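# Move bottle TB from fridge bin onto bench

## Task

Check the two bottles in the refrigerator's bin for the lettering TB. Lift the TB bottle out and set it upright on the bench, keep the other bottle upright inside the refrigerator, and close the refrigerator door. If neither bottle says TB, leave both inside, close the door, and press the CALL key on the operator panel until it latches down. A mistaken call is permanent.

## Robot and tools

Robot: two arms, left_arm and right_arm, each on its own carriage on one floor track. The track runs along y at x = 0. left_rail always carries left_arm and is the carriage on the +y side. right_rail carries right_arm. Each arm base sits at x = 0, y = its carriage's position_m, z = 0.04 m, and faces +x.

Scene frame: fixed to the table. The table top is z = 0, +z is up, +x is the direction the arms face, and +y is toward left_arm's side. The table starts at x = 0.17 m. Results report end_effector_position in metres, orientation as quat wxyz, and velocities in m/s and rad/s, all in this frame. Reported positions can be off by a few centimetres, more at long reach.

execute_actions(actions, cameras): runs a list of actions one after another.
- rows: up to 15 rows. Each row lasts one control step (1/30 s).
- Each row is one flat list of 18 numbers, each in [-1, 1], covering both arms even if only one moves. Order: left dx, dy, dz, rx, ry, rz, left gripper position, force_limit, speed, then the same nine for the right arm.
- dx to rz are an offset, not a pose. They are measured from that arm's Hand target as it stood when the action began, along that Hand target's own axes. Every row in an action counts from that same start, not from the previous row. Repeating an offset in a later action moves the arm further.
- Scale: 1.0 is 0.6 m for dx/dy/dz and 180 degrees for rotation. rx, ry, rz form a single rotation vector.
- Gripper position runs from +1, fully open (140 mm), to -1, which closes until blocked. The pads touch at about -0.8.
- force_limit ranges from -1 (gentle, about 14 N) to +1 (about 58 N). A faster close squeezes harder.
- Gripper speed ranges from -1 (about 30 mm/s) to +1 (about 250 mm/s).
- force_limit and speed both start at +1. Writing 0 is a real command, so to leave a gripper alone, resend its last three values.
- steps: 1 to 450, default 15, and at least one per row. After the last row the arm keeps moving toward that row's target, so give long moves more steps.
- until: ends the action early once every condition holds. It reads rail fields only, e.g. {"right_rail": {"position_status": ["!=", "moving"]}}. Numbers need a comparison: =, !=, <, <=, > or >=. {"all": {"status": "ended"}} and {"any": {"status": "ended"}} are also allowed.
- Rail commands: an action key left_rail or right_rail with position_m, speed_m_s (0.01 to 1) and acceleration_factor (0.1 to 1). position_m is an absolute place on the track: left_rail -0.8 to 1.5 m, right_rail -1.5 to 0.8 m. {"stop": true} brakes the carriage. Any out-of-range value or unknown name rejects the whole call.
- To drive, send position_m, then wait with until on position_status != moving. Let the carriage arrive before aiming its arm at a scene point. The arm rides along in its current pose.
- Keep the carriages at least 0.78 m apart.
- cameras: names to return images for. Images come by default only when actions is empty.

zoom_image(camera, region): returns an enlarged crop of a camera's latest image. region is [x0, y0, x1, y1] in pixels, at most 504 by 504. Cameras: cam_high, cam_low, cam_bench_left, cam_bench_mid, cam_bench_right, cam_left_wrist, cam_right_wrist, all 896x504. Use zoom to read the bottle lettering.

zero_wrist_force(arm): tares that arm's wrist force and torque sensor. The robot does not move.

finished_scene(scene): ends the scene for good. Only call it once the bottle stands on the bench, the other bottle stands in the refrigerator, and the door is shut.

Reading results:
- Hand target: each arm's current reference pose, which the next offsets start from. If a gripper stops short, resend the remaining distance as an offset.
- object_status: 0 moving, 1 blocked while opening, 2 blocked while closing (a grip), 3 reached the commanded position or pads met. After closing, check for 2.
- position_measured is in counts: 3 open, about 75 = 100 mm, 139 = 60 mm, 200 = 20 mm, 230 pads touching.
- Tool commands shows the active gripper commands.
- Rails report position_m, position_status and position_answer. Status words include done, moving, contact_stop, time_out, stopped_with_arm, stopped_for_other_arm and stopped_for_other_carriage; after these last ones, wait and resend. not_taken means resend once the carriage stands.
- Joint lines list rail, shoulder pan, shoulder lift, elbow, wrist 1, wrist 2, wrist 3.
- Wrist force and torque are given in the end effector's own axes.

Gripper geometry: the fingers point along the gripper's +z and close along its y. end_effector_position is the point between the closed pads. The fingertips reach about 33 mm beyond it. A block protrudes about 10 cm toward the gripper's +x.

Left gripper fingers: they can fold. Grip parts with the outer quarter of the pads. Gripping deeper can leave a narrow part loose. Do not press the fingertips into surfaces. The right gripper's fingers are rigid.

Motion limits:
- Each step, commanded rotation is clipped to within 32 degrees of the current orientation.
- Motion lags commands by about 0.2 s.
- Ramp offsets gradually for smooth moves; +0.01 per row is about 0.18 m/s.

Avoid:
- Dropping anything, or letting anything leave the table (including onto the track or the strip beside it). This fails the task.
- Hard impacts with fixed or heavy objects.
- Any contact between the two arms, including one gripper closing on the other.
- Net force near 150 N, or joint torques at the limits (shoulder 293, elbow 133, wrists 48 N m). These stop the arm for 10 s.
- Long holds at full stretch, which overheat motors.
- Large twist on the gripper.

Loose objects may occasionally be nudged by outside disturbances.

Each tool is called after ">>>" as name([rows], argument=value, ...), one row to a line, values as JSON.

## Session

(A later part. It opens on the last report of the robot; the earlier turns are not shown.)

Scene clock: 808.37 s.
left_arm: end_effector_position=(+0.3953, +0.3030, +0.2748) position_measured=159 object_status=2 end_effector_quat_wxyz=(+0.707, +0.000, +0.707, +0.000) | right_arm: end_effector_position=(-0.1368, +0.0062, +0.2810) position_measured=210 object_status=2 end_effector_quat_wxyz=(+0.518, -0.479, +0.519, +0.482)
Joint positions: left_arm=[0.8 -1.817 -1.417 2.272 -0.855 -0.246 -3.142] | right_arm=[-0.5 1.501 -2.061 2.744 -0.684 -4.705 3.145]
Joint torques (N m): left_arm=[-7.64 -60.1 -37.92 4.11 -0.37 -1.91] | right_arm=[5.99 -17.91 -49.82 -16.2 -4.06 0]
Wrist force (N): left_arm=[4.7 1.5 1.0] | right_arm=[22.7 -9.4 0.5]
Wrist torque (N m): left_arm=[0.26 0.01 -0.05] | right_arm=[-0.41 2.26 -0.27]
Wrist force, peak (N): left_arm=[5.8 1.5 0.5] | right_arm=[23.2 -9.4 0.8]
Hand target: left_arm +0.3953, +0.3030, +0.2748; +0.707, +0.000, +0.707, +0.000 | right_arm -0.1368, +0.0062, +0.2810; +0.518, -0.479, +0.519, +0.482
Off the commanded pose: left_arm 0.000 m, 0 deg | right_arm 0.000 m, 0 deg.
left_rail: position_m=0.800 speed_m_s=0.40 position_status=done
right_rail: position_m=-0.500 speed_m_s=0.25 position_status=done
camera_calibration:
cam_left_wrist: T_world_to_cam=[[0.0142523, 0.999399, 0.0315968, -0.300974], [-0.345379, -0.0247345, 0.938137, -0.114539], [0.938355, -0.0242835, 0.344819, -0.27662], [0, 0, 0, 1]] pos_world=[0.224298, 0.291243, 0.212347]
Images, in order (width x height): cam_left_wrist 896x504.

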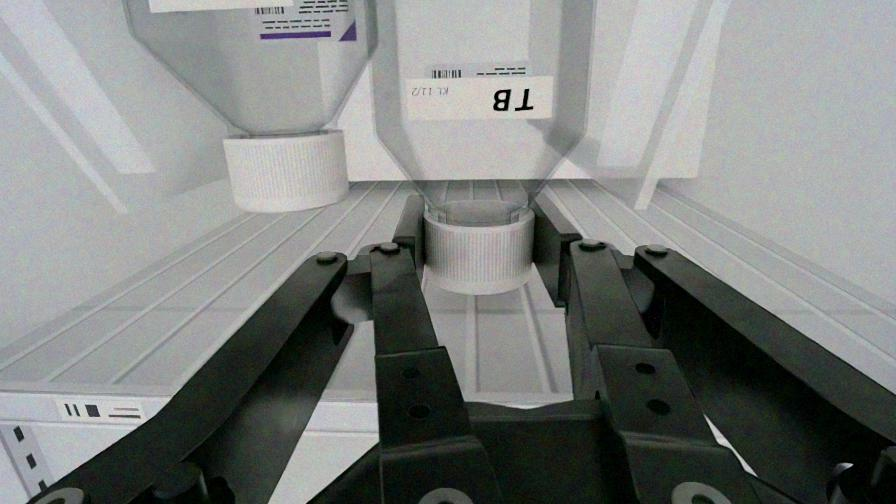

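>>> execute_actions([
  {"rows":[[-0.004,0,0,0,0,0,-1,-0.1,-1,0,0,0,0,0,0,-1,0,-1],[-0.01,0,0,0,0,0,-1,-0.1,-1,0,0,0,0,0,0,-1,0,-1]],"steps":30},
])

>>> execute_actions([
  {"rows":[[-0.003,0,0,0,0,0,-1,-0.1,-1,0,0,0,0,0,0,-1,0,-1],[-0.006,0,0,0,0,0,-1,-0.1,-1,0,0,0,0,0,0,-1,0,-1]],"steps":30},
], cameras=["cam_left_wrist","cam_right_wrist"])

Scene clock: 819.20 s.
left_arm: end_effector_position=(+0.3953, +0.3029, +0.2808) position_measured=159 object_status=2 end_effector_quat_wxyz=(+0.707, +0.000, +0.707, +0.000) | right_arm: end_effector_position=(-0.1368, +0.0062, +0.2810) position_measured=210 object_status=2 end_effector_quat_wxyz=(+0.518, -0.479, +0.519, +0.482)
Joint positions: left_arm=[0.8 -1.817 -1.426 2.268 -0.842 -0.246 -3.142] | right_arm=[-0.5 1.501 -2.061 2.744 -0.684 -4.705 3.145]
Joint torques (N m): left_arm=[-6.74 -58.33 -38.25 4.11 -1.46 -2.01] | right_arm=[6.95 -19.99 -51.21 -16.19 -3.78 -0.2]
Wrist force (N): left_arm=[4.6 1.4 0.7] | right_arm=[22.9 -9.9 0.5]
Wrist torque (N m): left_arm=[0.25 0.03 -0.05] | right_arm=[-0.53 2.20 -0.28]
Wrist force, peak (N): left_arm=[5.9 1.8 0.9] | right_arm=[23.1 -9.6 0.4]
Hand target: left_arm +0.3953, +0.3029, +0.2808; +0.707, +0.000, +0.707, +0.000 | right_arm -0.1368, +0.0062, +0.2810; +0.518, -0.479, +0.519, +0.482
Off the commanded pose: left_arm 0.000 m, 0 deg | right_arm 0.000 m, 0 deg.
left_rail: position_m=0.800 speed_m_s=0.40 position_status=done
right_rail: position_m=-0.500 speed_m_s=0.25 position_status=done

Scene clock: 820.40 s.
left_arm: end_effector_position=(+0.3953, +0.3029, +0.2844) position_measured=159 object_status=2 end_effector_quat_wxyz=(+0.707, +0.000, +0.707, +0.000) | right_arm: end_effector_position=(-0.1368, +0.0062, +0.2810) position_measured=210 object_status=2 end_effector_quat_wxyz=(+0.518, -0.479, +0.519, +0.482)
Joint positions: left_arm=[0.8 -1.817 -1.432 2.266 -0.834 -0.246 -3.142] | right_arm=[-0.5 1.501 -2.061 2.744 -0.684 -4.705 3.145]
Joint torques (N m): left_arm=[-7.73 -59.22 -38.02 3.83 -1.81 -1.66] | right_arm=[9.03 -19.19 -49.79 -15.75 -3.93 0.3]
Wrist force (N): left_arm=[4.5 1.5 1.1] | right_arm=[22.8 -9.8 0.9]
Wrist torque (N m): left_arm=[0.27 0.05 -0.06] | right_arm=[-0.51 2.22 -0.28]
Wrist force, peak (N): left_arm=[5.3 1.3 0.8] | right_arm=[22.8 -9.8 0.9]
Hand target: left_arm +0.3953, +0.3029, +0.2844; +0.707, +0.000, +0.707, +0.000 | right_arm -0.1368, +0.0062, +0.2810; +0.518, -0.479, +0.519, +0.482
Off the commanded pose: left_arm 0.000 m, 0 deg | right_arm 0.000 m, 0 deg.
left_rail: position_m=0.800 speed_m_s=0.40 position_status=done
right_rail: position_m=-0.500 speed_m_s=0.25 position_status=done
camera_calibration:
cam_left_wrist: T_world_to_cam=[[0.0142523, 0.999399, 0.0315968, -0.301176], [-0.345379, -0.0247345, 0.938137, -0.123582], [0.938355, -0.0242835, 0.344819, -0.279839], [0, 0, 0, 1]] pos_world=[0.224198, 0.291143, 0.221947]
cam_right_wrist: T_world_to_cam=[[-0.996454, 0.0719669, -0.0436023, -0.121187], [-0.0677666, -0.379179, 0.922839, -0.275428], [0.0498808, 0.922521, 0.382711, 0.0770831], [0, 0, 0, 1]] pos_world=[-0.143267, -0.166826, 0.219391]
Images, in order (width x height): cam_left_wrist 896x504, cam_right_wrist 896x504.

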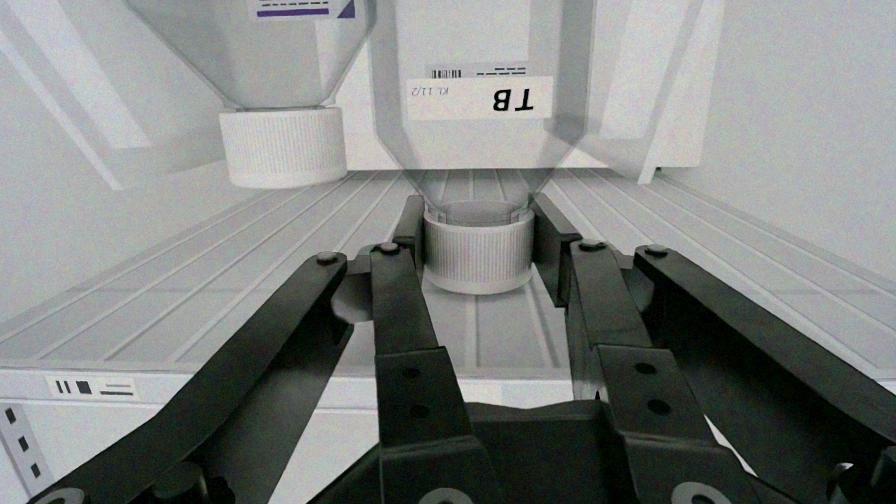

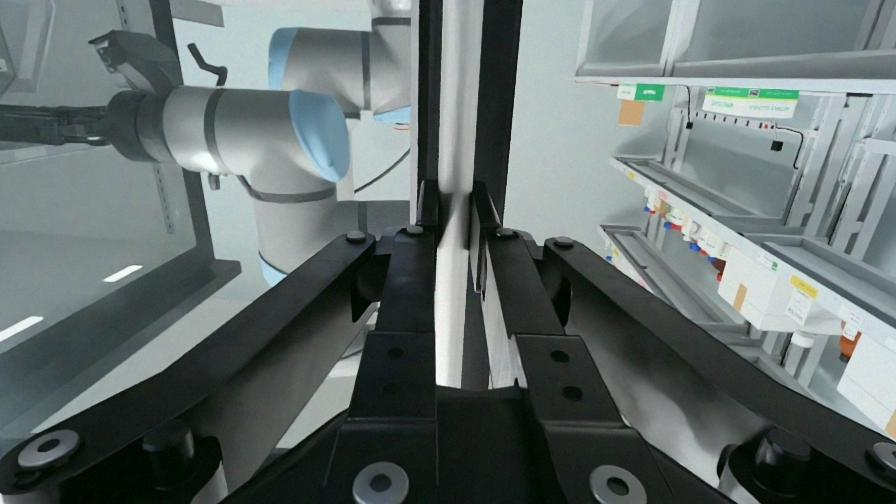

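>>> execute_actions([
  {"rows":[[0,0,-0.006,0,0,0,-1,-0.1,-1,0,0,0,0,0,0,-1,0,-1],[0,0,-0.012,0,0,0,-1,-0.1,-1,0,0,0,0,0,0,-1,0,-1],[0,0,-0.018,0,0,0,-1,-0.1,-1,0,0,0,0,0,0,-1,0,-1],[0,0,-0.025,0,0,0,-1,-0.1,-1,0,0,0,0,0,0,-1,0,-1]],"steps":30},
])

>>> execute_actions([
  {"rows":[[0,0,-0.006,0,0,0,-1,-0.1,-1,0,0,0,0,0,0,-1,0,-1],[0,0,-0.012,0,0,0,-1,-0.1,-1,0,0,0,0,0,0,-1,0,-1],[0,0,-0.018,0,0,0,-1,-0.1,-1,0,0,0,0,0,0,-1,0,-1]],"steps":30},
], cameras=["cam_left_wrist"])

Scene clock: 871.37 s.
left_arm: end_effector_position=(+0.3803, +0.3030, +0.2844) position_measured=159 object_status=2 end_effector_quat_wxyz=(+0.707, +0.000, +0.707, +0.000) | right_arm: end_effector_position=(-0.1368, +0.0062, +0.2810) position_measured=210 object_status=2 end_effector_quat_wxyz=(+0.518, -0.479, +0.519, +0.482)
Joint positions: left_arm=[0.8 -1.848 -1.434 2.269 -0.834 -0.277 -3.142] | right_arm=[-0.5 1.501 -2.061 2.744 -0.684 -4.705 3.145]
Joint torques (N m): left_arm=[-10.81 -60.45 -24.46 -1.4 -1.83 1.91] | right_arm=[4.15 -20.19 -51.02 -15.75 -3.84 -0.27]
Wrist force (N): left_arm=[4.5 1.6 0.9] | right_arm=[22.6 -9.6 0.5]
Wrist torque (N m): left_arm=[0.29 0.05 -0.05] | right_arm=[-0.48 2.26 -0.28]
Wrist force, peak (N): left_arm=[4.7 1.8 2.2] | right_arm=[23.1 -9.6 0.8]
Hand target: left_arm +0.3803, +0.3030, +0.2844; +0.707, +0.000, +0.707, +0.000 | right_arm -0.1368, +0.0062, +0.2810; +0.518, -0.479, +0.519, +0.482
Off the commanded pose: left_arm 0.000 m, 0 deg | right_arm 0.000 m, 0 deg.
left_rail: position_m=0.800 speed_m_s=0.40 position_status=done
right_rail: position_m=-0.500 speed_m_s=0.25 position_status=done

Scene clock: 872.57 s.
left_arm: end_effector_position=(+0.3695, +0.3030, +0.2844) position_measured=159 object_status=2 end_effector_quat_wxyz=(+0.707, +0.000, +0.707, +0.000) | right_arm: end_effector_position=(-0.1368, +0.0062, +0.2810) position_measured=210 object_status=2 end_effector_quat_wxyz=(+0.518, -0.479, +0.519, +0.482)
Joint positions: left_arm=[0.8 -1.87 -1.435 2.27 -0.834 -0.299 -3.142] | right_arm=[-0.5 1.501 -2.061 2.744 -0.684 -4.705 3.145]
Joint torques (N m): left_arm=[-8.59 -61.82 -24.26 -1.96 -1.96 2.08] | right_arm=[6.67 -18.11 -51.23 -16.04 -3.76 0.16]
Wrist force (N): left_arm=[4.5 1.8 0.8] | right_arm=[23.0 -9.5 0.7]
Wrist torque (N m): left_arm=[0.34 0.04 -0.05] | right_arm=[-0.45 2.17 -0.27]
Wrist force, peak (N): left_arm=[4.7 1.8 1.4] | right_arm=[23.2 -9.5 0.6]
Hand target: left_arm +0.3695, +0.3030, +0.2844; +0.707, +0.000, +0.707, +0.000 | right_arm -0.1368, +0.0062, +0.2810; +0.518, -0.479, +0.519, +0.482
Off the commanded pose: left_arm 0.000 m, 0 deg | right_arm 0.000 m, 0 deg.
left_rail: position_m=0.800 speed_m_s=0.40 position_status=done
right_rail: position_m=-0.500 speed_m_s=0.25 position_status=done
camera_calibration:
cam_left_wrist: T_world_to_cam=[[0.0142523, 0.999399, 0.0315968, -0.300908], [-0.345379, -0.0247345, 0.938137, -0.132491], [0.938355, -0.0242835, 0.344819, -0.255627], [0, 0, 0, 1]] pos_world=[0.198398, 0.291243, 0.221947]
Images, in order (width x height): cam_left_wrist 896x504.

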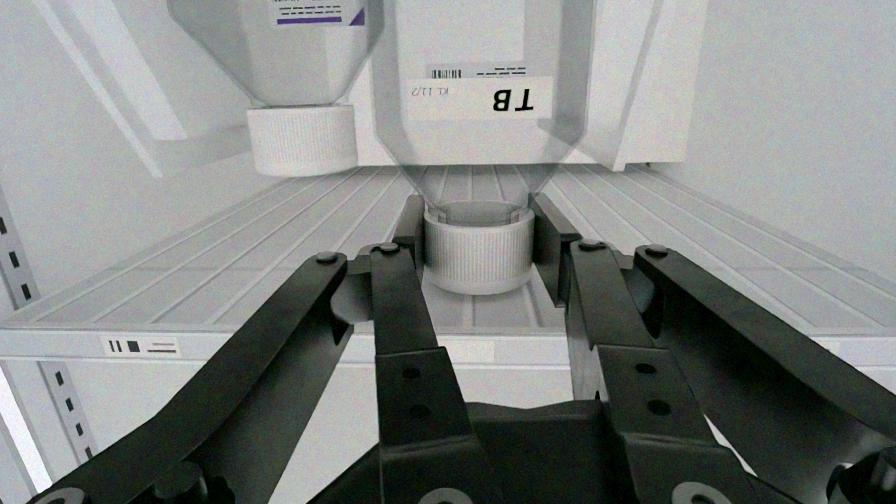

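>>> execute_actions([
  {"rows":[[0,0,-0.006,0,0,0,-1,-0.1,-1,0,0,0,0,0,0,-1,0,-1],[0,0,-0.012,0,0,0,-1,-0.1,-1,0,0,0,0,0,0,-1,0,-1],[0,0,-0.016,0,0,0,-1,-0.1,-1,0,0,0,0,0,0,-1,0,-1]],"steps":30},
], cameras=["cam_left_wrist"])

>>> zoom_image(camera="cam_left_wrist", region=[360, 0, 620, 350])

Scene clock: 882.77 s.
left_arm: end_effector_position=(+0.3599, +0.3029, +0.2844) position_measured=159 object_status=2 end_effector_quat_wxyz=(+0.707, +0.000, +0.707, +0.000) | right_arm: end_effector_position=(-0.1368, +0.0062, +0.2810) position_measured=210 object_status=2 end_effector_quat_wxyz=(+0.518, -0.479, +0.519, +0.482)
Joint positions: left_arm=[0.8 -1.89 -1.436 2.271 -0.834 -0.319 -3.142] | right_arm=[-0.5 1.501 -2.061 2.744 -0.684 -4.705 3.145]
Joint torques (N m): left_arm=[-10.97 -59.56 -25.38 -1.55 -1.72 1.92] | right_arm=[5.39 -20.64 -52.06 -16.07 -3.59 -0.02]
Wrist force (N): left_arm=[4.5 1.9 1.3] | right_arm=[22.7 -9.6 0.5]
Wrist torque (N m): left_arm=[0.36 0.02 -0.06] | right_arm=[-0.46 2.25 -0.27]
Wrist force, peak (N): left_arm=[4.5 1.9 2.2] | right_arm=[22.9 -10.1 0.6]
Hand target: left_arm +0.3599, +0.3029, +0.2844; +0.707, +0.000, +0.707, +0.000 | right_arm -0.1368, +0.0062, +0.2810; +0.518, -0.479, +0.519, +0.482
Off the commanded pose: left_arm 0.000 m, 0 deg | right_arm 0.000 m, 0 deg.
left_rail: position_m=0.800 speed_m_s=0.40 position_status=done
right_rail: position_m=-0.500 speed_m_s=0.25 position_status=done
camera_calibration:
cam_left_wrist: T_world_to_cam=[[0.0142523, 0.999399, 0.0315968, -0.300671], [-0.345379, -0.0247345, 0.938137, -0.135809], [0.938355, -0.0242835, 0.344819, -0.246621], [0, 0, 0, 1]] pos_world=[0.188798, 0.291143, 0.221947]
Images, in order (width x height): cam_left_wrist 896x504.

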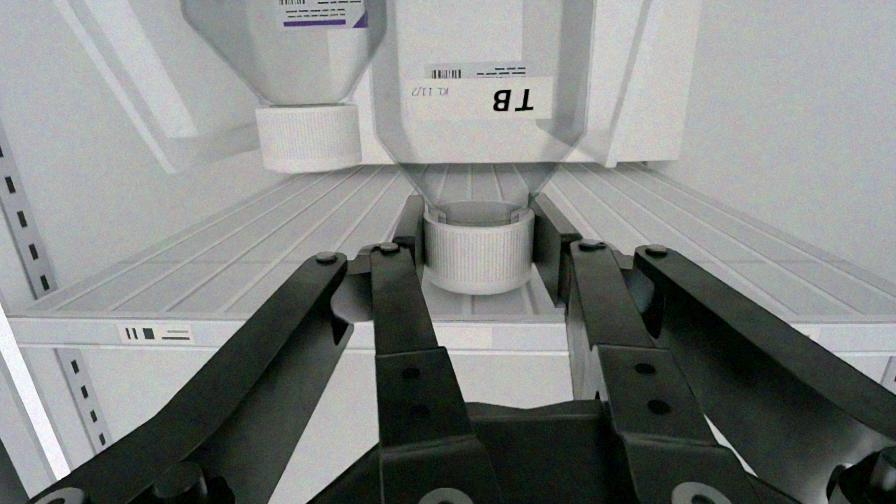

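Scaled by 1.440 from the camera's 896x504 image, which has a finer 1280x720 frame.

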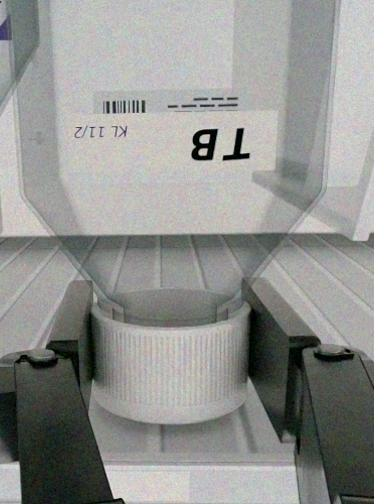

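>>> execute_actions([
  {"rows":[[0.001,0,-0.006,0,0,0,-1,-0.1,-1,0,0,0,0,0,0,-1,0,-1],[0.002,0,-0.01,0,0,0,-1,-0.1,-1,0,0,0,0,0,0,-1,0,-1],[0.003,0,-0.014,0,0,0,-1,-0.1,-1,0,0,0,0,0,0,-1,0,-1]],"steps":30},
])

>>> execute_actions([
  {"rows":[[0,0,-0.004,0,0,0,-1,-0.1,-1,0,0,0,0,0,0,-1,0,-1],[0,0,-0.008,0,0,0,-1,-0.1,-1,0,0,0,0,0,0,-1,0,-1],[0,0,-0.012,0,0,0,-1,-0.1,-1,0,0,0,0,0,0,-1,0,-1]],"steps":30},
], cameras=["cam_left_wrist","cam_right_wrist"])

Scene clock: 893.50 s.
left_arm: end_effector_position=(+0.3515, +0.3029, +0.2826) position_measured=159 object_status=2 end_effector_quat_wxyz=(+0.707, +0.000, +0.707, +0.000) | right_arm: end_effector_position=(-0.1368, +0.0062, +0.2810) position_measured=210 object_status=2 end_effector_quat_wxyz=(+0.518, -0.479, +0.519, +0.482)
Joint positions: left_arm=[0.8 -1.907 -1.434 2.273 -0.839 -0.336 -3.142] | right_arm=[-0.5 1.501 -2.061 2.744 -0.684 -4.705 3.145]
Joint torques (N m): left_arm=[-14.29 -32.08 -23.58 -1.53 -1.99 1.49] | right_arm=[4.29 -17.37 -51.91 -16 -3.54 -0.35]
Wrist force (N): left_arm=[4.3 1.8 1.8] | right_arm=[22.6 -9.6 0.6]
Wrist torque (N m): left_arm=[0.36 -0.07 -0.05] | right_arm=[-0.51 2.29 -0.27]
Wrist force, peak (N): left_arm=[4.9 1.9 0.7] | right_arm=[23.0 -10.0 0.7]
Hand target: left_arm +0.3515, +0.3029, +0.2826; +0.707, +0.000, +0.707, +0.000 | right_arm -0.1368, +0.0062, +0.2810; +0.518, -0.479, +0.519, +0.482
Off the commanded pose: left_arm 0.000 m, 0 deg | right_arm 0.000 m, 0 deg.
left_rail: position_m=0.800 speed_m_s=0.40 position_status=done
right_rail: position_m=-0.500 speed_m_s=0.25 position_status=done

Scene clock: 894.70 s.
left_arm: end_effector_position=(+0.3443, +0.3029, +0.2826) position_measured=159 object_status=2 end_effector_quat_wxyz=(+0.707, +0.000, +0.707, +0.000) | right_arm: end_effector_position=(-0.1368, +0.0062, +0.2810) position_measured=210 object_status=2 end_effector_quat_wxyz=(+0.518, -0.479, +0.519, +0.482)
Joint positions: left_arm=[0.8 -1.921 -1.434 2.273 -0.839 -0.351 -3.142] | right_arm=[-0.5 1.501 -2.061 2.744 -0.684 -4.705 3.145]
Joint torques (N m): left_arm=[-11.94 -57.33 -23.86 -1.27 -1.93 1.74] | right_arm=[3.83 -20.92 -51.45 -15.93 -3.47 -0.32]
Wrist force (N): left_arm=[4.2 1.9 2.1] | right_arm=[22.6 -9.3 0.6]
Wrist torque (N m): left_arm=[0.38 -0.09 -0.05] | right_arm=[-0.45 2.26 -0.28]
Wrist force, peak (N): left_arm=[4.3 1.7 2.5] | right_arm=[23.1 -9.4 0.5]
Hand target: left_arm +0.3443, +0.3029, +0.2826; +0.707, +0.000, +0.707, +0.000 | right_arm -0.1368, +0.0062, +0.2810; +0.518, -0.479, +0.519, +0.482
Off the commanded pose: left_arm 0.000 m, 0 deg | right_arm 0.000 m, 0 deg.
left_rail: position_m=0.800 speed_m_s=0.40 position_status=done
right_rail: position_m=-0.500 speed_m_s=0.25 position_status=done
camera_calibration:
cam_left_wrist: T_world_to_cam=[[0.0142523, 0.999399, 0.0315968, -0.300392], [-0.345379, -0.0247345, 0.938137, -0.139508], [0.938355, -0.0242835, 0.344819, -0.231362], [0, 0, 0, 1]] pos_world=[0.173198, 0.291143, 0.220147]
cam_right_wrist: T_world_to_cam=[[-0.996454, 0.0719669, -0.0436023, -0.121187], [-0.0677666, -0.379179, 0.922839, -0.275428], [0.0498808, 0.922521, 0.382711, 0.0770831], [0, 0, 0, 1]] pos_world=[-0.143267, -0.166826, 0.219391]
Images, in order (width x height): cam_left_wrist 896x504, cam_right_wrist 896x504.

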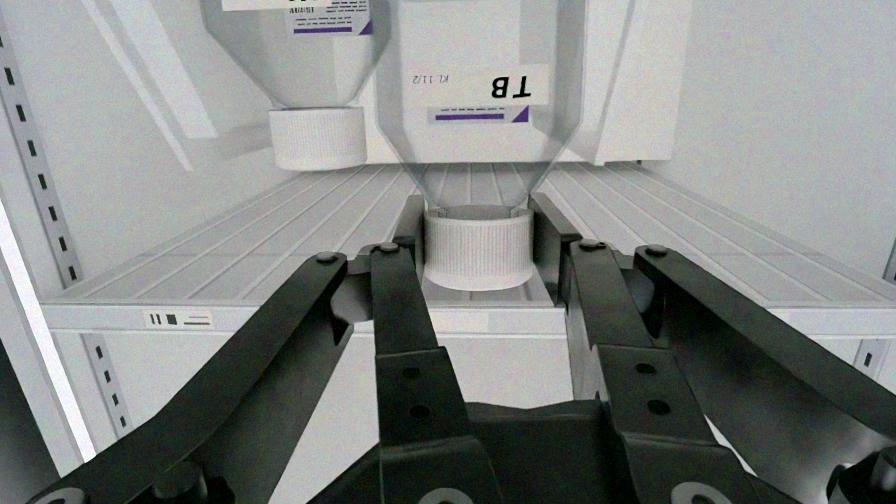

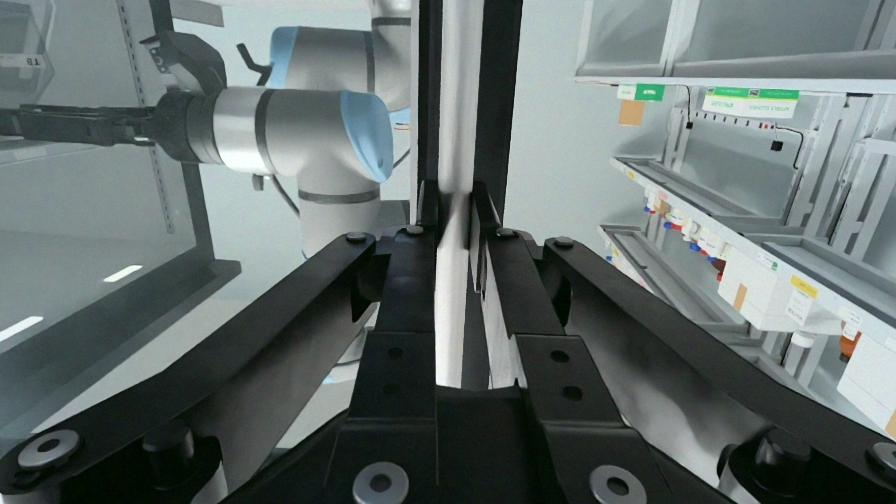

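>>> execute_actions([
  {"rows":[[-0.0015,0,0.002,0,0,0,-1,-0.1,-1,0,0,0,0,0,0,-1,0,-1],[-0.0035,0,0.004,0,0,0,-1,-0.1,-1,0,0,0,0,0,0,-1,0,-1]],"steps":25},
  {"rows":[[0,0,-0.005,0,0,0,-1,-0.1,-1,0,0,0,0,0,0,-1,0,-1],[0,0,-0.01,0,0,0,-1,-0.1,-1,0,0,0,0,0,0,-1,0,-1],[0,0,-0.016,0,0,0,-1,-0.1,-1,0,0,0,0,0,0,-1,0,-1]],"steps":30},
], cameras=["cam_left_wrist"])

Scene clock: 910.07 s.
left_arm: end_effector_position=(+0.3371, +0.3029, +0.2847) position_measured=159 object_status=2 end_effector_quat_wxyz=(+0.707, +0.000, +0.707, +0.000) | right_arm: end_effector_position=(-0.1368, +0.0062, +0.2810) position_measured=210 object_status=2 end_effector_quat_wxyz=(+0.518, -0.479, +0.519, +0.482)
Joint positions: left_arm=[0.8 -1.936 -1.437 2.271 -0.834 -0.365 -3.142] | right_arm=[-0.5 1.501 -2.061 2.744 -0.684 -4.705 3.145]
Joint torques (N m): left_arm=[-14.48 -58.35 -24.19 1.03 -1.79 -1.74] | right_arm=[1.66 -16.86 -53.46 -15.51 -3.12 -0.35]
Wrist force (N): left_arm=[3.7 1.9 2.4] | right_arm=[22.4 -9.4 0.3]
Wrist torque (N m): left_arm=[0.36 -0.06 -0.05] | right_arm=[-0.48 2.32 -0.28]
Wrist force, peak (N): left_arm=[5.1 2.0 1.7] | right_arm=[23.2 -9.6 0.0]
Hand target: left_arm +0.3371, +0.3029, +0.2847; +0.707, +0.000, +0.707, +0.000 | right_arm -0.1368, +0.0062, +0.2810; +0.518, -0.479, +0.519, +0.482
Off the commanded pose: left_arm 0.000 m, 0 deg | right_arm 0.000 m, 0 deg.
left_rail: position_m=0.800 speed_m_s=0.40 position_status=done
right_rail: position_m=-0.500 speed_m_s=0.25 position_status=done
camera_calibration:
cam_left_wrist: T_world_to_cam=[[0.0142869, 0.999402, 0.0315028, -0.300341], [-0.345379, -0.0246343, 0.93814, -0.143995], [0.938354, -0.0242835, 0.34482, -0.22533], [0, 0, 0, 1]] pos_world=[0.165998, 0.291142, 0.222247]
Images, in order (width x height): cam_left_wrist 896x504.

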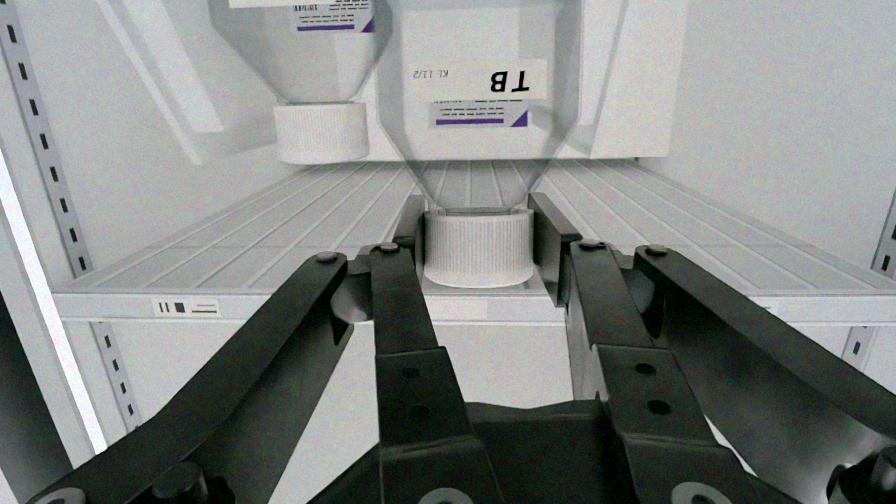

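>>> execute_actions([
  {"rows":[[0.006,0,-0.005,0,0,0,-1,-0.1,-1,0,0,0,0,0,0,-1,0,-1],[0.012,0,-0.01,0,0,0,-1,-0.1,-1,0,0,0,0,0,0,-1,0,-1],[0.018,0,-0.016,0,0,0,-1,-0.1,-1,0,0,0,0,0,0,-1,0,-1]],"steps":30},
], cameras=["cam_left_wrist"])

Scene clock: 930.17 s.
left_arm: end_effector_position=(+0.3275, +0.3029, +0.2739) position_measured=159 object_status=2 end_effector_quat_wxyz=(+0.707, +0.000, +0.707, +0.000) | right_arm: end_effector_position=(-0.1368, +0.0062, +0.2810) position_measured=210 object_status=2 end_effector_quat_wxyz=(+0.518, -0.479, +0.519, +0.482)
Joint positions: left_arm=[0.8 -1.955 -1.42 2.278 -0.858 -0.384 -3.142] | right_arm=[-0.5 1.501 -2.061 2.744 -0.684 -4.705 3.145]
Joint torques (N m): left_arm=[-13.51 -31.08 -23.97 -1.91 -2.21 2.07] | right_arm=[2.48 -16.98 -53.98 -16.36 -2.76 -0.23]
Wrist force (N): left_arm=[3.2 1.7 2.7] | right_arm=[22.9 -9.5 0.3]
Wrist torque (N m): left_arm=[0.37 -0.04 -0.13] | right_arm=[-0.53 2.26 -0.28]
Wrist force, peak (N): left_arm=[4.1 1.9 2.6] | right_arm=[23.2 -9.3 0.4]
Hand target: left_arm +0.3275, +0.3029, +0.2739; +0.707, +0.000, +0.707, +0.000 | right_arm -0.1368, +0.0062, +0.2810; +0.518, -0.479, +0.519, +0.482
Off the commanded pose: left_arm 0.000 m, 0 deg | right_arm 0.000 m, 0 deg.
left_rail: position_m=0.800 speed_m_s=0.40 position_status=done
right_rail: position_m=-0.500 speed_m_s=0.25 position_status=done
camera_calibration:
cam_left_wrist: T_world_to_cam=[[0.0142523, 0.999399, 0.0315968, -0.299879], [-0.345379, -0.0247345, 0.938137, -0.137114], [0.938355, -0.0242835, 0.344819, -0.212692], [0, 0, 0, 1]] pos_world=[0.156498, 0.291143, 0.211447]
Images, in order (width x height): cam_left_wrist 896x504.

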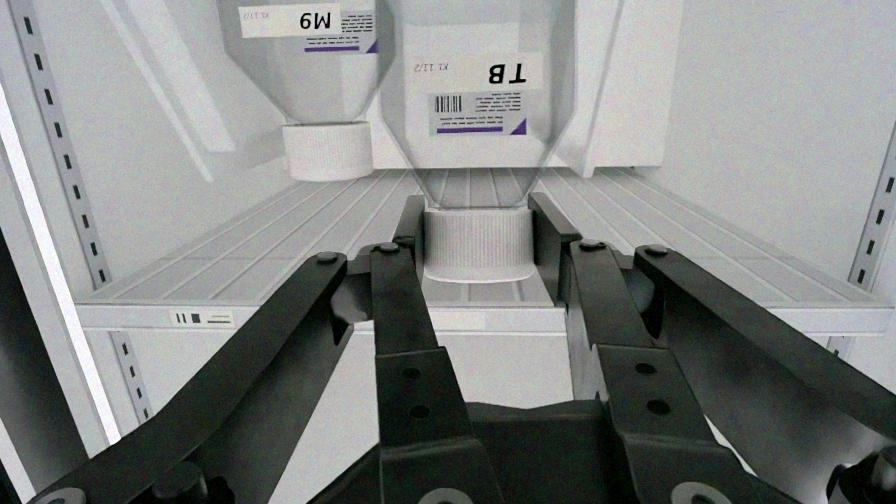

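>>> execute_actions([
  {"rows":[[0.006,0,-0.007,0,0,0,-1,-0.1,-1,0,0,0,0,0,0,-1,0,-1],[0.01,0,-0.014,0,0,0,-1,-0.1,-1,0,0,0,0,0,0,-1,0,-1],[0.014,0,-0.02,0,0,0,-1,-0.1,-1,0,0,0,0,0,0,-1,0,-1]],"steps":30},
], cameras=["cam_left_wrist","cam_right_wrist"])

>>> zoom_image(camera="cam_right_wrist", region=[0, 0, 250, 250])

Scene clock: 939.07 s.
left_arm: end_effector_position=(+0.3155, +0.3030, +0.2655) position_measured=159 object_status=2 end_effector_quat_wxyz=(+0.707, +0.000, +0.707, +0.000) | right_arm: end_effector_position=(-0.1368, +0.0062, +0.2810) position_measured=210 object_status=2 end_effector_quat_wxyz=(+0.518, -0.479, +0.519, +0.482)
Joint positions: left_arm=[0.8 -1.979 -1.405 2.283 -0.877 -0.408 -3.142] | right_arm=[-0.5 1.501 -2.061 2.744 -0.684 -4.705 3.145]
Joint torques (N m): left_arm=[-12.34 -33.07 -23.22 -2.08 -1.81 1.72] | right_arm=[1.7 -16.61 -53.68 -15.65 -2.54 -0.44]
Wrist force (N): left_arm=[2.2 1.8 3.3] | right_arm=[23.1 -9.3 0.3]
Wrist torque (N m): left_arm=[0.30 -0.07 -0.13] | right_arm=[-0.50 2.24 -0.28]
Wrist force, peak (N): left_arm=[2.8 1.8 4.0] | right_arm=[23.2 -9.6 0.4]
Hand target: left_arm +0.3155, +0.3030, +0.2655; +0.707, +0.000, +0.707, +0.000 | right_arm -0.1368, +0.0062, +0.2810; +0.518, -0.479, +0.519, +0.482
Off the commanded pose: left_arm 0.000 m, 0 deg | right_arm 0.000 m, 0 deg.
left_rail: position_m=0.800 speed_m_s=0.40 position_status=done
right_rail: position_m=-0.500 speed_m_s=0.25 position_status=done
camera_calibration:
cam_left_wrist: T_world_to_cam=[[0.0142523, 0.999399, 0.0315968, -0.299543], [-0.345379, -0.0247345, 0.938137, -0.133376], [0.938355, -0.0242835, 0.344819, -0.198533], [0, 0, 0, 1]] pos_world=[0.144498, 0.291243, 0.203047]
cam_right_wrist: T_world_to_cam=[[-0.996454, 0.0719669, -0.0436023, -0.121187], [-0.0677666, -0.379179, 0.922839, -0.275428], [0.0498808, 0.922521, 0.382711, 0.0770831], [0, 0, 0, 1]] pos_world=[-0.143267, -0.166826, 0.219391]
Images, in order (width x height): cam_left_wrist 896x504, cam_right_wrist 896x504.

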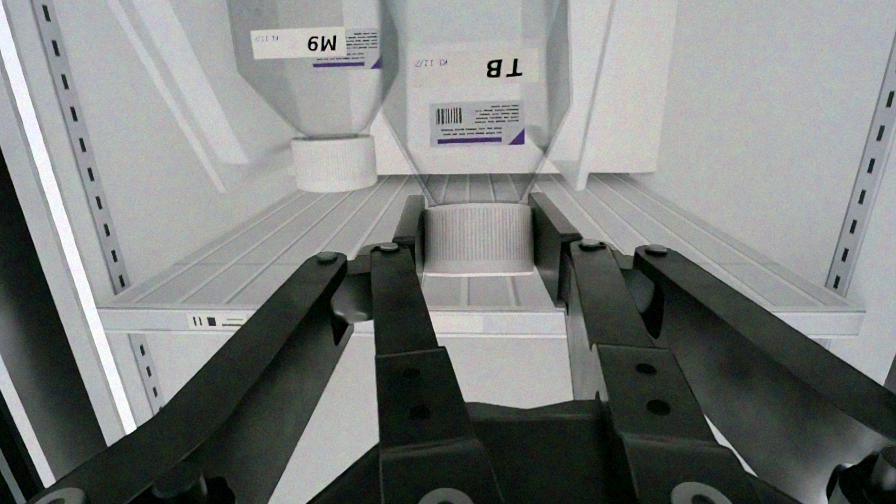

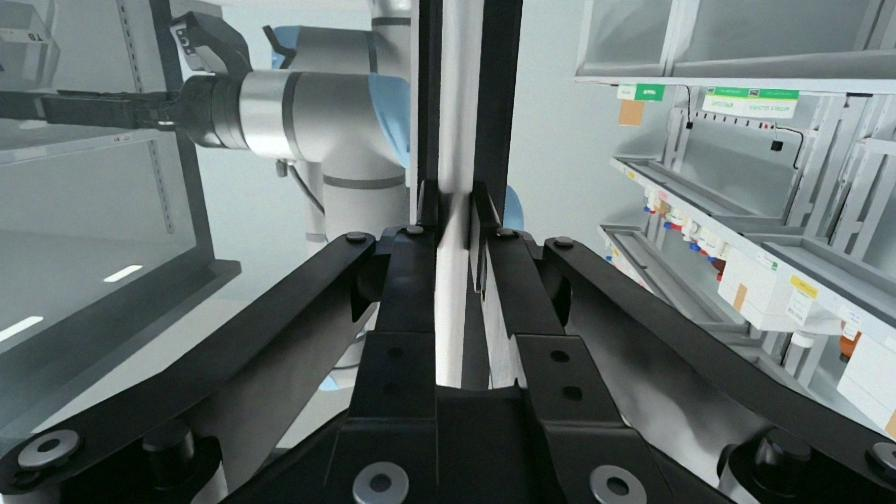

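Scaled by 2.016 from the camera's 896x504 image, which has a finer 1280x720 frame.

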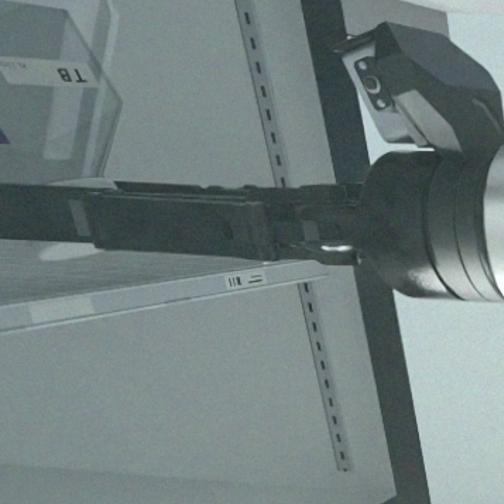

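>>> execute_actions([
  {"rows":[[0.002,0,-0.008,0,0,0,-1,-0.1,-1,0,0,0,0,0,0,-1,0,-1],[0.004,0,-0.015,0,0,0,-1,-0.1,-1,0,0,0,0,0,0,-1,0,-1],[0.006,0,-0.023,0,0,0,-1,-0.1,-1,0,0,0,0,0,0,-1,0,-1]],"steps":30},
], cameras=["cam_left_wrist"])

Scene clock: 951.77 s.
left_arm: end_effector_position=(+0.3017, +0.3029, +0.2619) position_measured=159 object_status=2 end_effector_quat_wxyz=(+0.707, +0.000, +0.707, +0.000) | right_arm: end_effector_position=(-0.1368, +0.0062, +0.2810) position_measured=210 object_status=2 end_effector_quat_wxyz=(+0.518, -0.479, +0.519, +0.482)
Joint positions: left_arm=[0.8 -2.006 -1.398 2.283 -0.885 -0.435 -3.142] | right_arm=[-0.5 1.501 -2.061 2.744 -0.684 -4.705 3.145]
Joint torques (N m): left_arm=[-10.7 -30.28 -20.82 -1.64 -2.26 1.46] | right_arm=[-0.45 -18.15 -54.54 -15.83 -2.03 -0.67]
Wrist force (N): left_arm=[1.4 1.1 3.9] | right_arm=[23.0 -8.6 0.4]
Wrist torque (N m): left_arm=[0.37 -0.12 -0.23] | right_arm=[-0.40 2.28 -0.28]
Wrist force, peak (N): left_arm=[1.6 1.9 4.9] | right_arm=[23.5 -9.3 0.2]
Hand target: left_arm +0.3017, +0.3029, +0.2619; +0.707, +0.000, +0.707, +0.000 | right_arm -0.1368, +0.0062, +0.2810; +0.518, -0.479, +0.519, +0.482
Off the commanded pose: left_arm 0.000 m, 0 deg | right_arm 0.000 m, 0 deg.
left_rail: position_m=0.800 speed_m_s=0.40 position_status=done
right_rail: position_m=-0.500 speed_m_s=0.25 position_status=done
camera_calibration:
cam_left_wrist: T_world_to_cam=[[0.0142868, 0.999402, 0.031503, -0.299118], [-0.345379, -0.0246346, 0.93814, -0.134797], [0.938354, -0.0242835, 0.34482, -0.184345], [0, 0, 0, 1]] pos_world=[0.130698, 0.291142, 0.199447]
Images, in order (width x height): cam_left_wrist 896x504.

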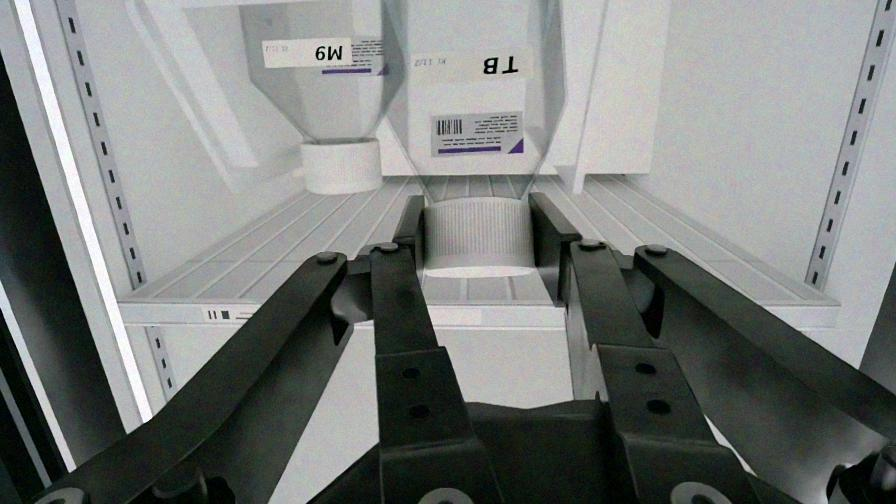

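>>> execute_actions([
  {"rows":[[-0.008,0,-0.008,0,0,0,-1,-0.1,-1,0,0,0,0,0,0,-1,0,-1],[-0.015,0,-0.014,0,0,0,-1,-0.1,-1,0,0,0,0,0,0,-1,0,-1],[-0.022,0,-0.02,0,0,0,-1,-0.1,-1,0,0,0,0,0,0,-1,0,-1]],"steps":30},
], cameras=["cam_left_wrist"])

Scene clock: 959.50 s.
left_arm: end_effector_position=(+0.2897, +0.3029, +0.2751) position_measured=159 object_status=2 end_effector_quat_wxyz=(+0.707, +0.000, +0.707, +0.000) | right_arm: end_effector_position=(-0.1368, +0.0062, +0.2810) position_measured=210 object_status=2 end_effector_quat_wxyz=(+0.518, -0.479, +0.519, +0.482)
Joint positions: left_arm=[0.8 -2.029 -1.418 2.273 -0.855 -0.458 -3.142] | right_arm=[-0.5 1.501 -2.061 2.744 -0.684 -4.705 3.145]
Joint torques (N m): left_arm=[-13.09 -60.6 -37.03 4.74 -2.22 -1.95] | right_arm=[-0.43 -15.38 -54.18 -15.23 -1.64 -0.83]
Wrist force (N): left_arm=[4.4 1.5 3.2] | right_arm=[22.9 -9.3 0.5]
Wrist torque (N m): left_arm=[0.34 -0.05 -0.22] | right_arm=[-0.48 2.22 -0.28]
Wrist force, peak (N): left_arm=[5.8 0.5 5.2] | right_arm=[23.6 -9.3 0.4]
Hand target: left_arm +0.2897, +0.3029, +0.2751; +0.707, +0.000, +0.707, +0.000 | right_arm -0.1368, +0.0062, +0.2810; +0.518, -0.479, +0.519, +0.482
Off the commanded pose: left_arm 0.000 m, 0 deg | right_arm 0.000 m, 0 deg.
left_rail: position_m=0.800 speed_m_s=0.40 position_status=done
right_rail: position_m=-0.500 speed_m_s=0.25 position_status=done
camera_calibration:
cam_left_wrist: T_world_to_cam=[[0.0142523, 0.999399, 0.0315968, -0.299478], [-0.345379, -0.0247345, 0.938137, -0.151293], [0.938355, -0.0242835, 0.344819, -0.177633], [0, 0, 0, 1]] pos_world=[0.118698, 0.291243, 0.212647]
Images, in order (width x height): cam_left_wrist 896x504.

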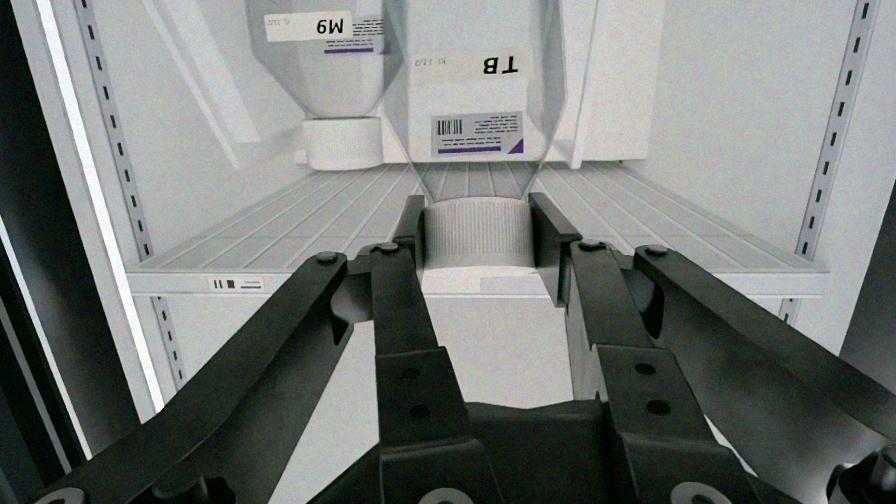

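>>> execute_actions([
  {"rows":[[-0.01,0,-0.009,0,0,0,-1,-0.1,-1,0,0,0,0,0,0,-1,0,-1],[-0.02,0,-0.018,0,0,0,-1,-0.1,-1,0,0,0,0,0,0,-1,0,-1],[-0.03,0,-0.027,0,0,0,-1,-0.1,-1,0,0,0,0,0,0,-1,0,-1],[-0.038,0,-0.035,0,0,0,-1,-0.1,-1,0,0,0,0,0,0,-1,0,-1]],"steps":30},
])

>>> execute_actions([
  {"rows":[[0,0,-0.008,0,0,0,-1,-0.1,-1,0,0,0,0,0,0,-1,0,-1],[-0.005,0,-0.016,0,0,0,-1,-0.1,-1,0,0,0,0,0,0,-1,0,-1],[-0.01,0,-0.024,0,0,0,-1,-0.1,-1,0,0,0,0,0,0,-1,0,-1]],"steps":30},
], cameras=["cam_left_wrist"])

Scene clock: 969.90 s.
left_arm: end_effector_position=(+0.2687, +0.3029, +0.2979) position_measured=159 object_status=2 end_effector_quat_wxyz=(+0.707, +0.000, +0.707, +0.000) | right_arm: end_effector_position=(-0.1368, +0.0062, +0.2810) position_measured=210 object_status=2 end_effector_quat_wxyz=(+0.518, -0.479, +0.519, +0.482)
Joint positions: left_arm=[0.8 -2.069 -1.45 2.252 -0.803 -0.498 -3.142] | right_arm=[-0.5 1.501 -2.061 2.744 -0.684 -4.705 3.145]
Joint torques (N m): left_arm=[-12.21 -58.11 -38.28 5.24 -2.2 -2.31] | right_arm=[-1.54 -15.44 -55 -15.52 -1.8 -0.97]
Wrist force (N): left_arm=[4.4 1.3 3.5] | right_arm=[22.6 -9.1 0.7]
Wrist torque (N m): left_arm=[0.36 -0.02 -0.21] | right_arm=[-0.43 2.29 -0.28]
Wrist force, peak (N): left_arm=[7.0 1.3 5.2] | right_arm=[23.4 -9.2 0.3]
Hand target: left_arm +0.2687, +0.3029, +0.2979; +0.707, +0.000, +0.707, +0.000 | right_arm -0.1368, +0.0062, +0.2810; +0.518, -0.479, +0.519, +0.482
Off the commanded pose: left_arm 0.000 m, 0 deg | right_arm 0.000 m, 0 deg.
left_rail: position_m=0.800 speed_m_s=0.40 position_status=done
right_rail: position_m=-0.500 speed_m_s=0.25 position_status=done

Scene clock: 971.10 s.
left_arm: end_effector_position=(+0.2543, +0.3029, +0.3039) position_measured=159 object_status=2 end_effector_quat_wxyz=(+0.707, +0.000, +0.707, +0.000) | right_arm: end_effector_position=(-0.1368, +0.0062, +0.2810) position_measured=210 object_status=2 end_effector_quat_wxyz=(+0.518, -0.479, +0.519, +0.482)
Joint positions: left_arm=[0.8 -2.095 -1.455 2.244 -0.789 -0.524 -3.142] | right_arm=[-0.5 1.501 -2.061 2.744 -0.684 -4.705 3.145]
Joint torques (N m): left_arm=[-12.92 -57.48 -38.09 5.18 -1.95 1.41] | right_arm=[-1.47 -12.73 -54.41 -15.5 -1.72 -0.75]
Wrist force (N): left_arm=[4.2 0.9 3.5] | right_arm=[22.8 -9.2 0.3]
Wrist torque (N m): left_arm=[0.30 -0.05 -0.23] | right_arm=[-0.47 2.23 -0.28]
Wrist force, peak (N): left_arm=[5.5 0.7 5.0] | right_arm=[23.1 -9.2 0.4]
Hand target: left_arm +0.2543, +0.3029, +0.3039; +0.707, +0.000, +0.707, +0.000 | right_arm -0.1368, +0.0062, +0.2810; +0.518, -0.479, +0.519, +0.482
Off the commanded pose: left_arm 0.000 m, 0 deg | right_arm 0.000 m, 0 deg.
left_rail: position_m=0.800 speed_m_s=0.40 position_status=done
right_rail: position_m=-0.500 speed_m_s=0.25 position_status=done
camera_calibration:
cam_left_wrist: T_world_to_cam=[[0.0142523, 0.999399, 0.0315968, -0.299782], [-0.345379, -0.0247345, 0.938137, -0.190574], [0.938355, -0.0242835, 0.344819, -0.154255], [0, 0, 0, 1]] pos_world=[0.083198, 0.291143, 0.241447]
Images, in order (width x height): cam_left_wrist 896x504.

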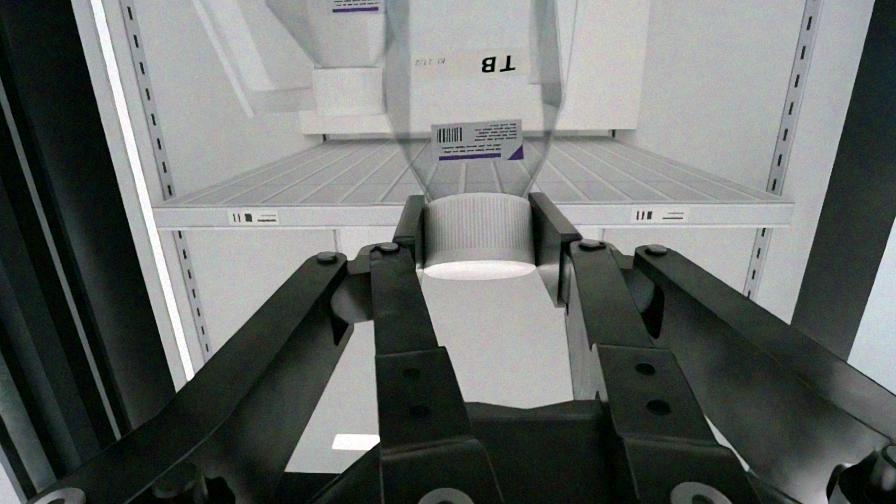

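>>> execute_actions([
  {"rows":[[0,0,-0.01,0,0,0,-1,-0.1,-1,0,0,0,0,0,0,-1,0,-1],[0,0,-0.02,0,0,0,-1,-0.1,-1,0,0,0,0,0,0,-1,0,-1],[-0.003,0,-0.03,0,0,0,-1,-0.1,-1,0,0,0,0,0,0,-1,0,-1],[-0.005,0,-0.04,0,0,0,-1,-0.1,-1,0,0,0,0,0,0,-1,0,-1],[-0.007,0,-0.05,0,0,0,-1,-0.1,-1,0,0,0,0,0,0,-1,0,-1],[-0.01,0,-0.06,0,0,0,-1,-0.1,-1,0,0,0,0,0,0,-1,0,-1],[-0.01,0,-0.07,0,0,0,-1,-0.1,-1,0,0,0,0,0,0,-1,0,-1],[-0.01,0,-0.08,0,0,0,-1,-0.1,-1,0,0,0,0,0,0,-1,0,-1],[-0.01,0,-0.09,0,0,0,-1,-0.1,-1,0,0,0,0,0,0,-1,0,-1],[-0.01,0,-0.1,0,0,0,-1,-0.1,-1,0,0,0,0,0,0,-1,0,-1]],"steps":30},
  {"rows":[[0,0,-0.01,0,0,0,-1,-0.1,-1,0,0,0,0,0,0,-1,0,-1],[0,0,-0.02,0,0,0,-1,-0.1,-1,0,0,0,0,0,0,-1,0,-1],[-0.003,0,-0.03,0,0,0,-1,-0.1,-1,0,0,0,0,0,0,-1,0,-1],[-0.005,0,-0.04,0,0,0,-1,-0.1,-1,0,0,0,0,0,0,-1,0,-1],[-0.007,0,-0.05,0,0,0,-1,-0.1,-1,0,0,0,0,0,0,-1,0,-1],[-0.01,0,-0.07,0,0,0,-1,-0.1,-1,0,0,0,0,0,0,-1,0,-1],[-0.013,0,-0.09,0,0,0,-1,-0.1,-1,0,0,0,0,0,0,-1,0,-1],[-0.016,0,-0.11,0,0,0,-1,-0.1,-1,0,0,0,0,0,0,-1,0,-1],[-0.02,0,-0.13,0,0,0,-1,-0.1,-1,0,0,0,0,0,0,-1,0,-1],[-0.024,0,-0.15,0,0,0,-1,-0.1,-1,0,0,0,0,0,0,-1,0,-1],[-0.03,0,-0.165,0,0,0,-1,-0.1,-1,0,0,0,0,0,0,-1,0,-1],[-0.035,0,-0.18,0,0,0,-1,-0.1,-1,0,0,0,0,0,0,-1,0,-1],[-0.04,0,-0.19,0,0,0,-1,-0.1,-1,0,0,0,0,0,0,-1,0,-1],[-0.045,0,-0.2,0,0,0,-1,-0.1,-1,0,0,0,0,0,0,-1,0,-1]],"steps":45},
], cameras=["cam_left_wrist","cam_right_wrist"])

Scene clock: 1013.40 s.
left_arm: end_effector_position=(+0.0743, +0.3030, +0.3369) position_measured=159 object_status=2 end_effector_quat_wxyz=(+0.707, +0.000, +0.707, +0.000) | right_arm: end_effector_position=(-0.1368, +0.0062, +0.2810) position_measured=210 object_status=2 end_effector_quat_wxyz=(+0.518, -0.479, +0.519, +0.482)
Joint positions: left_arm=[0.8 -2.377 -1.408 2.108 -0.701 -0.806 -3.142] | right_arm=[-0.5 1.501 -2.061 2.744 -0.684 -4.705 3.145]
Joint torques (N m): left_arm=[-11.59 -35.58 -39.28 6.23 -1.88 -2.19] | right_arm=[-0.73 -15.6 -55.33 -15.35 -1.21 -0.69]
Wrist force (N): left_arm=[4.3 1.7 1.5] | right_arm=[22.9 -9.9 0.6]
Wrist torque (N m): left_arm=[0.31 0.01 -0.06] | right_arm=[-0.52 2.23 -0.28]
Wrist force, peak (N): left_arm=[4.6 0.8 5.6] | right_arm=[23.3 -9.4 0.4]
Hand target: left_arm +0.0743, +0.3030, +0.3369; +0.707, +0.000, +0.707, +0.000 | right_arm -0.1368, +0.0062, +0.2810; +0.518, -0.479, +0.519, +0.482
Off the commanded pose: left_arm 0.000 m, 0 deg | right_arm 0.000 m, 0 deg.
left_rail: position_m=0.800 speed_m_s=0.40 position_status=done
right_rail: position_m=-0.500 speed_m_s=0.25 position_status=done
camera_calibration:
cam_left_wrist: T_world_to_cam=[[0.0142523, 0.999399, 0.0315968, -0.298356], [-0.345379, -0.0247345, 0.938137, -0.283605], [0.938355, -0.0242835, 0.344819, 0.00330693], [0, 0, 0, 1]] pos_world=[-0.096802, 0.291243, 0.274347]
cam_right_wrist: T_world_to_cam=[[-0.996454, 0.0719669, -0.0436023, -0.121187], [-0.0677666, -0.379179, 0.922839, -0.275428], [0.0498808, 0.922521, 0.382711, 0.0770831], [0, 0, 0, 1]] pos_world=[-0.143267, -0.166826, 0.219391]
Images, in order (width x height): cam_left_wrist 896x504, cam_right_wrist 896x504.

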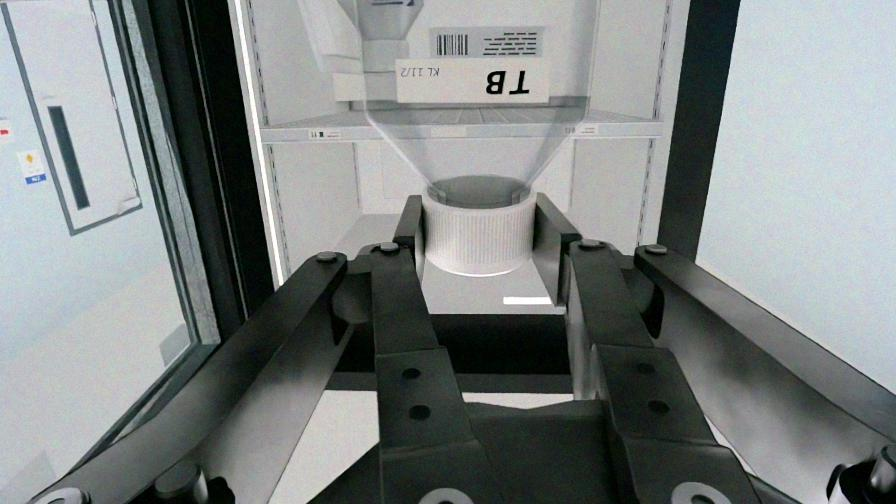

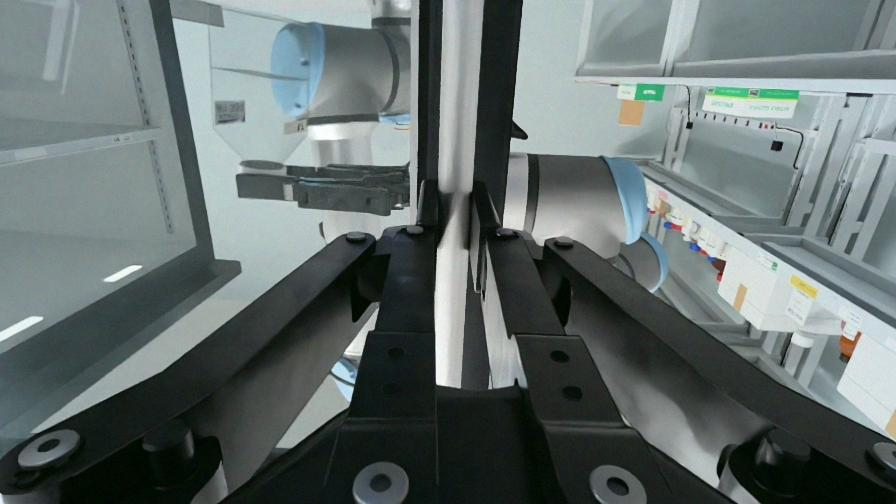

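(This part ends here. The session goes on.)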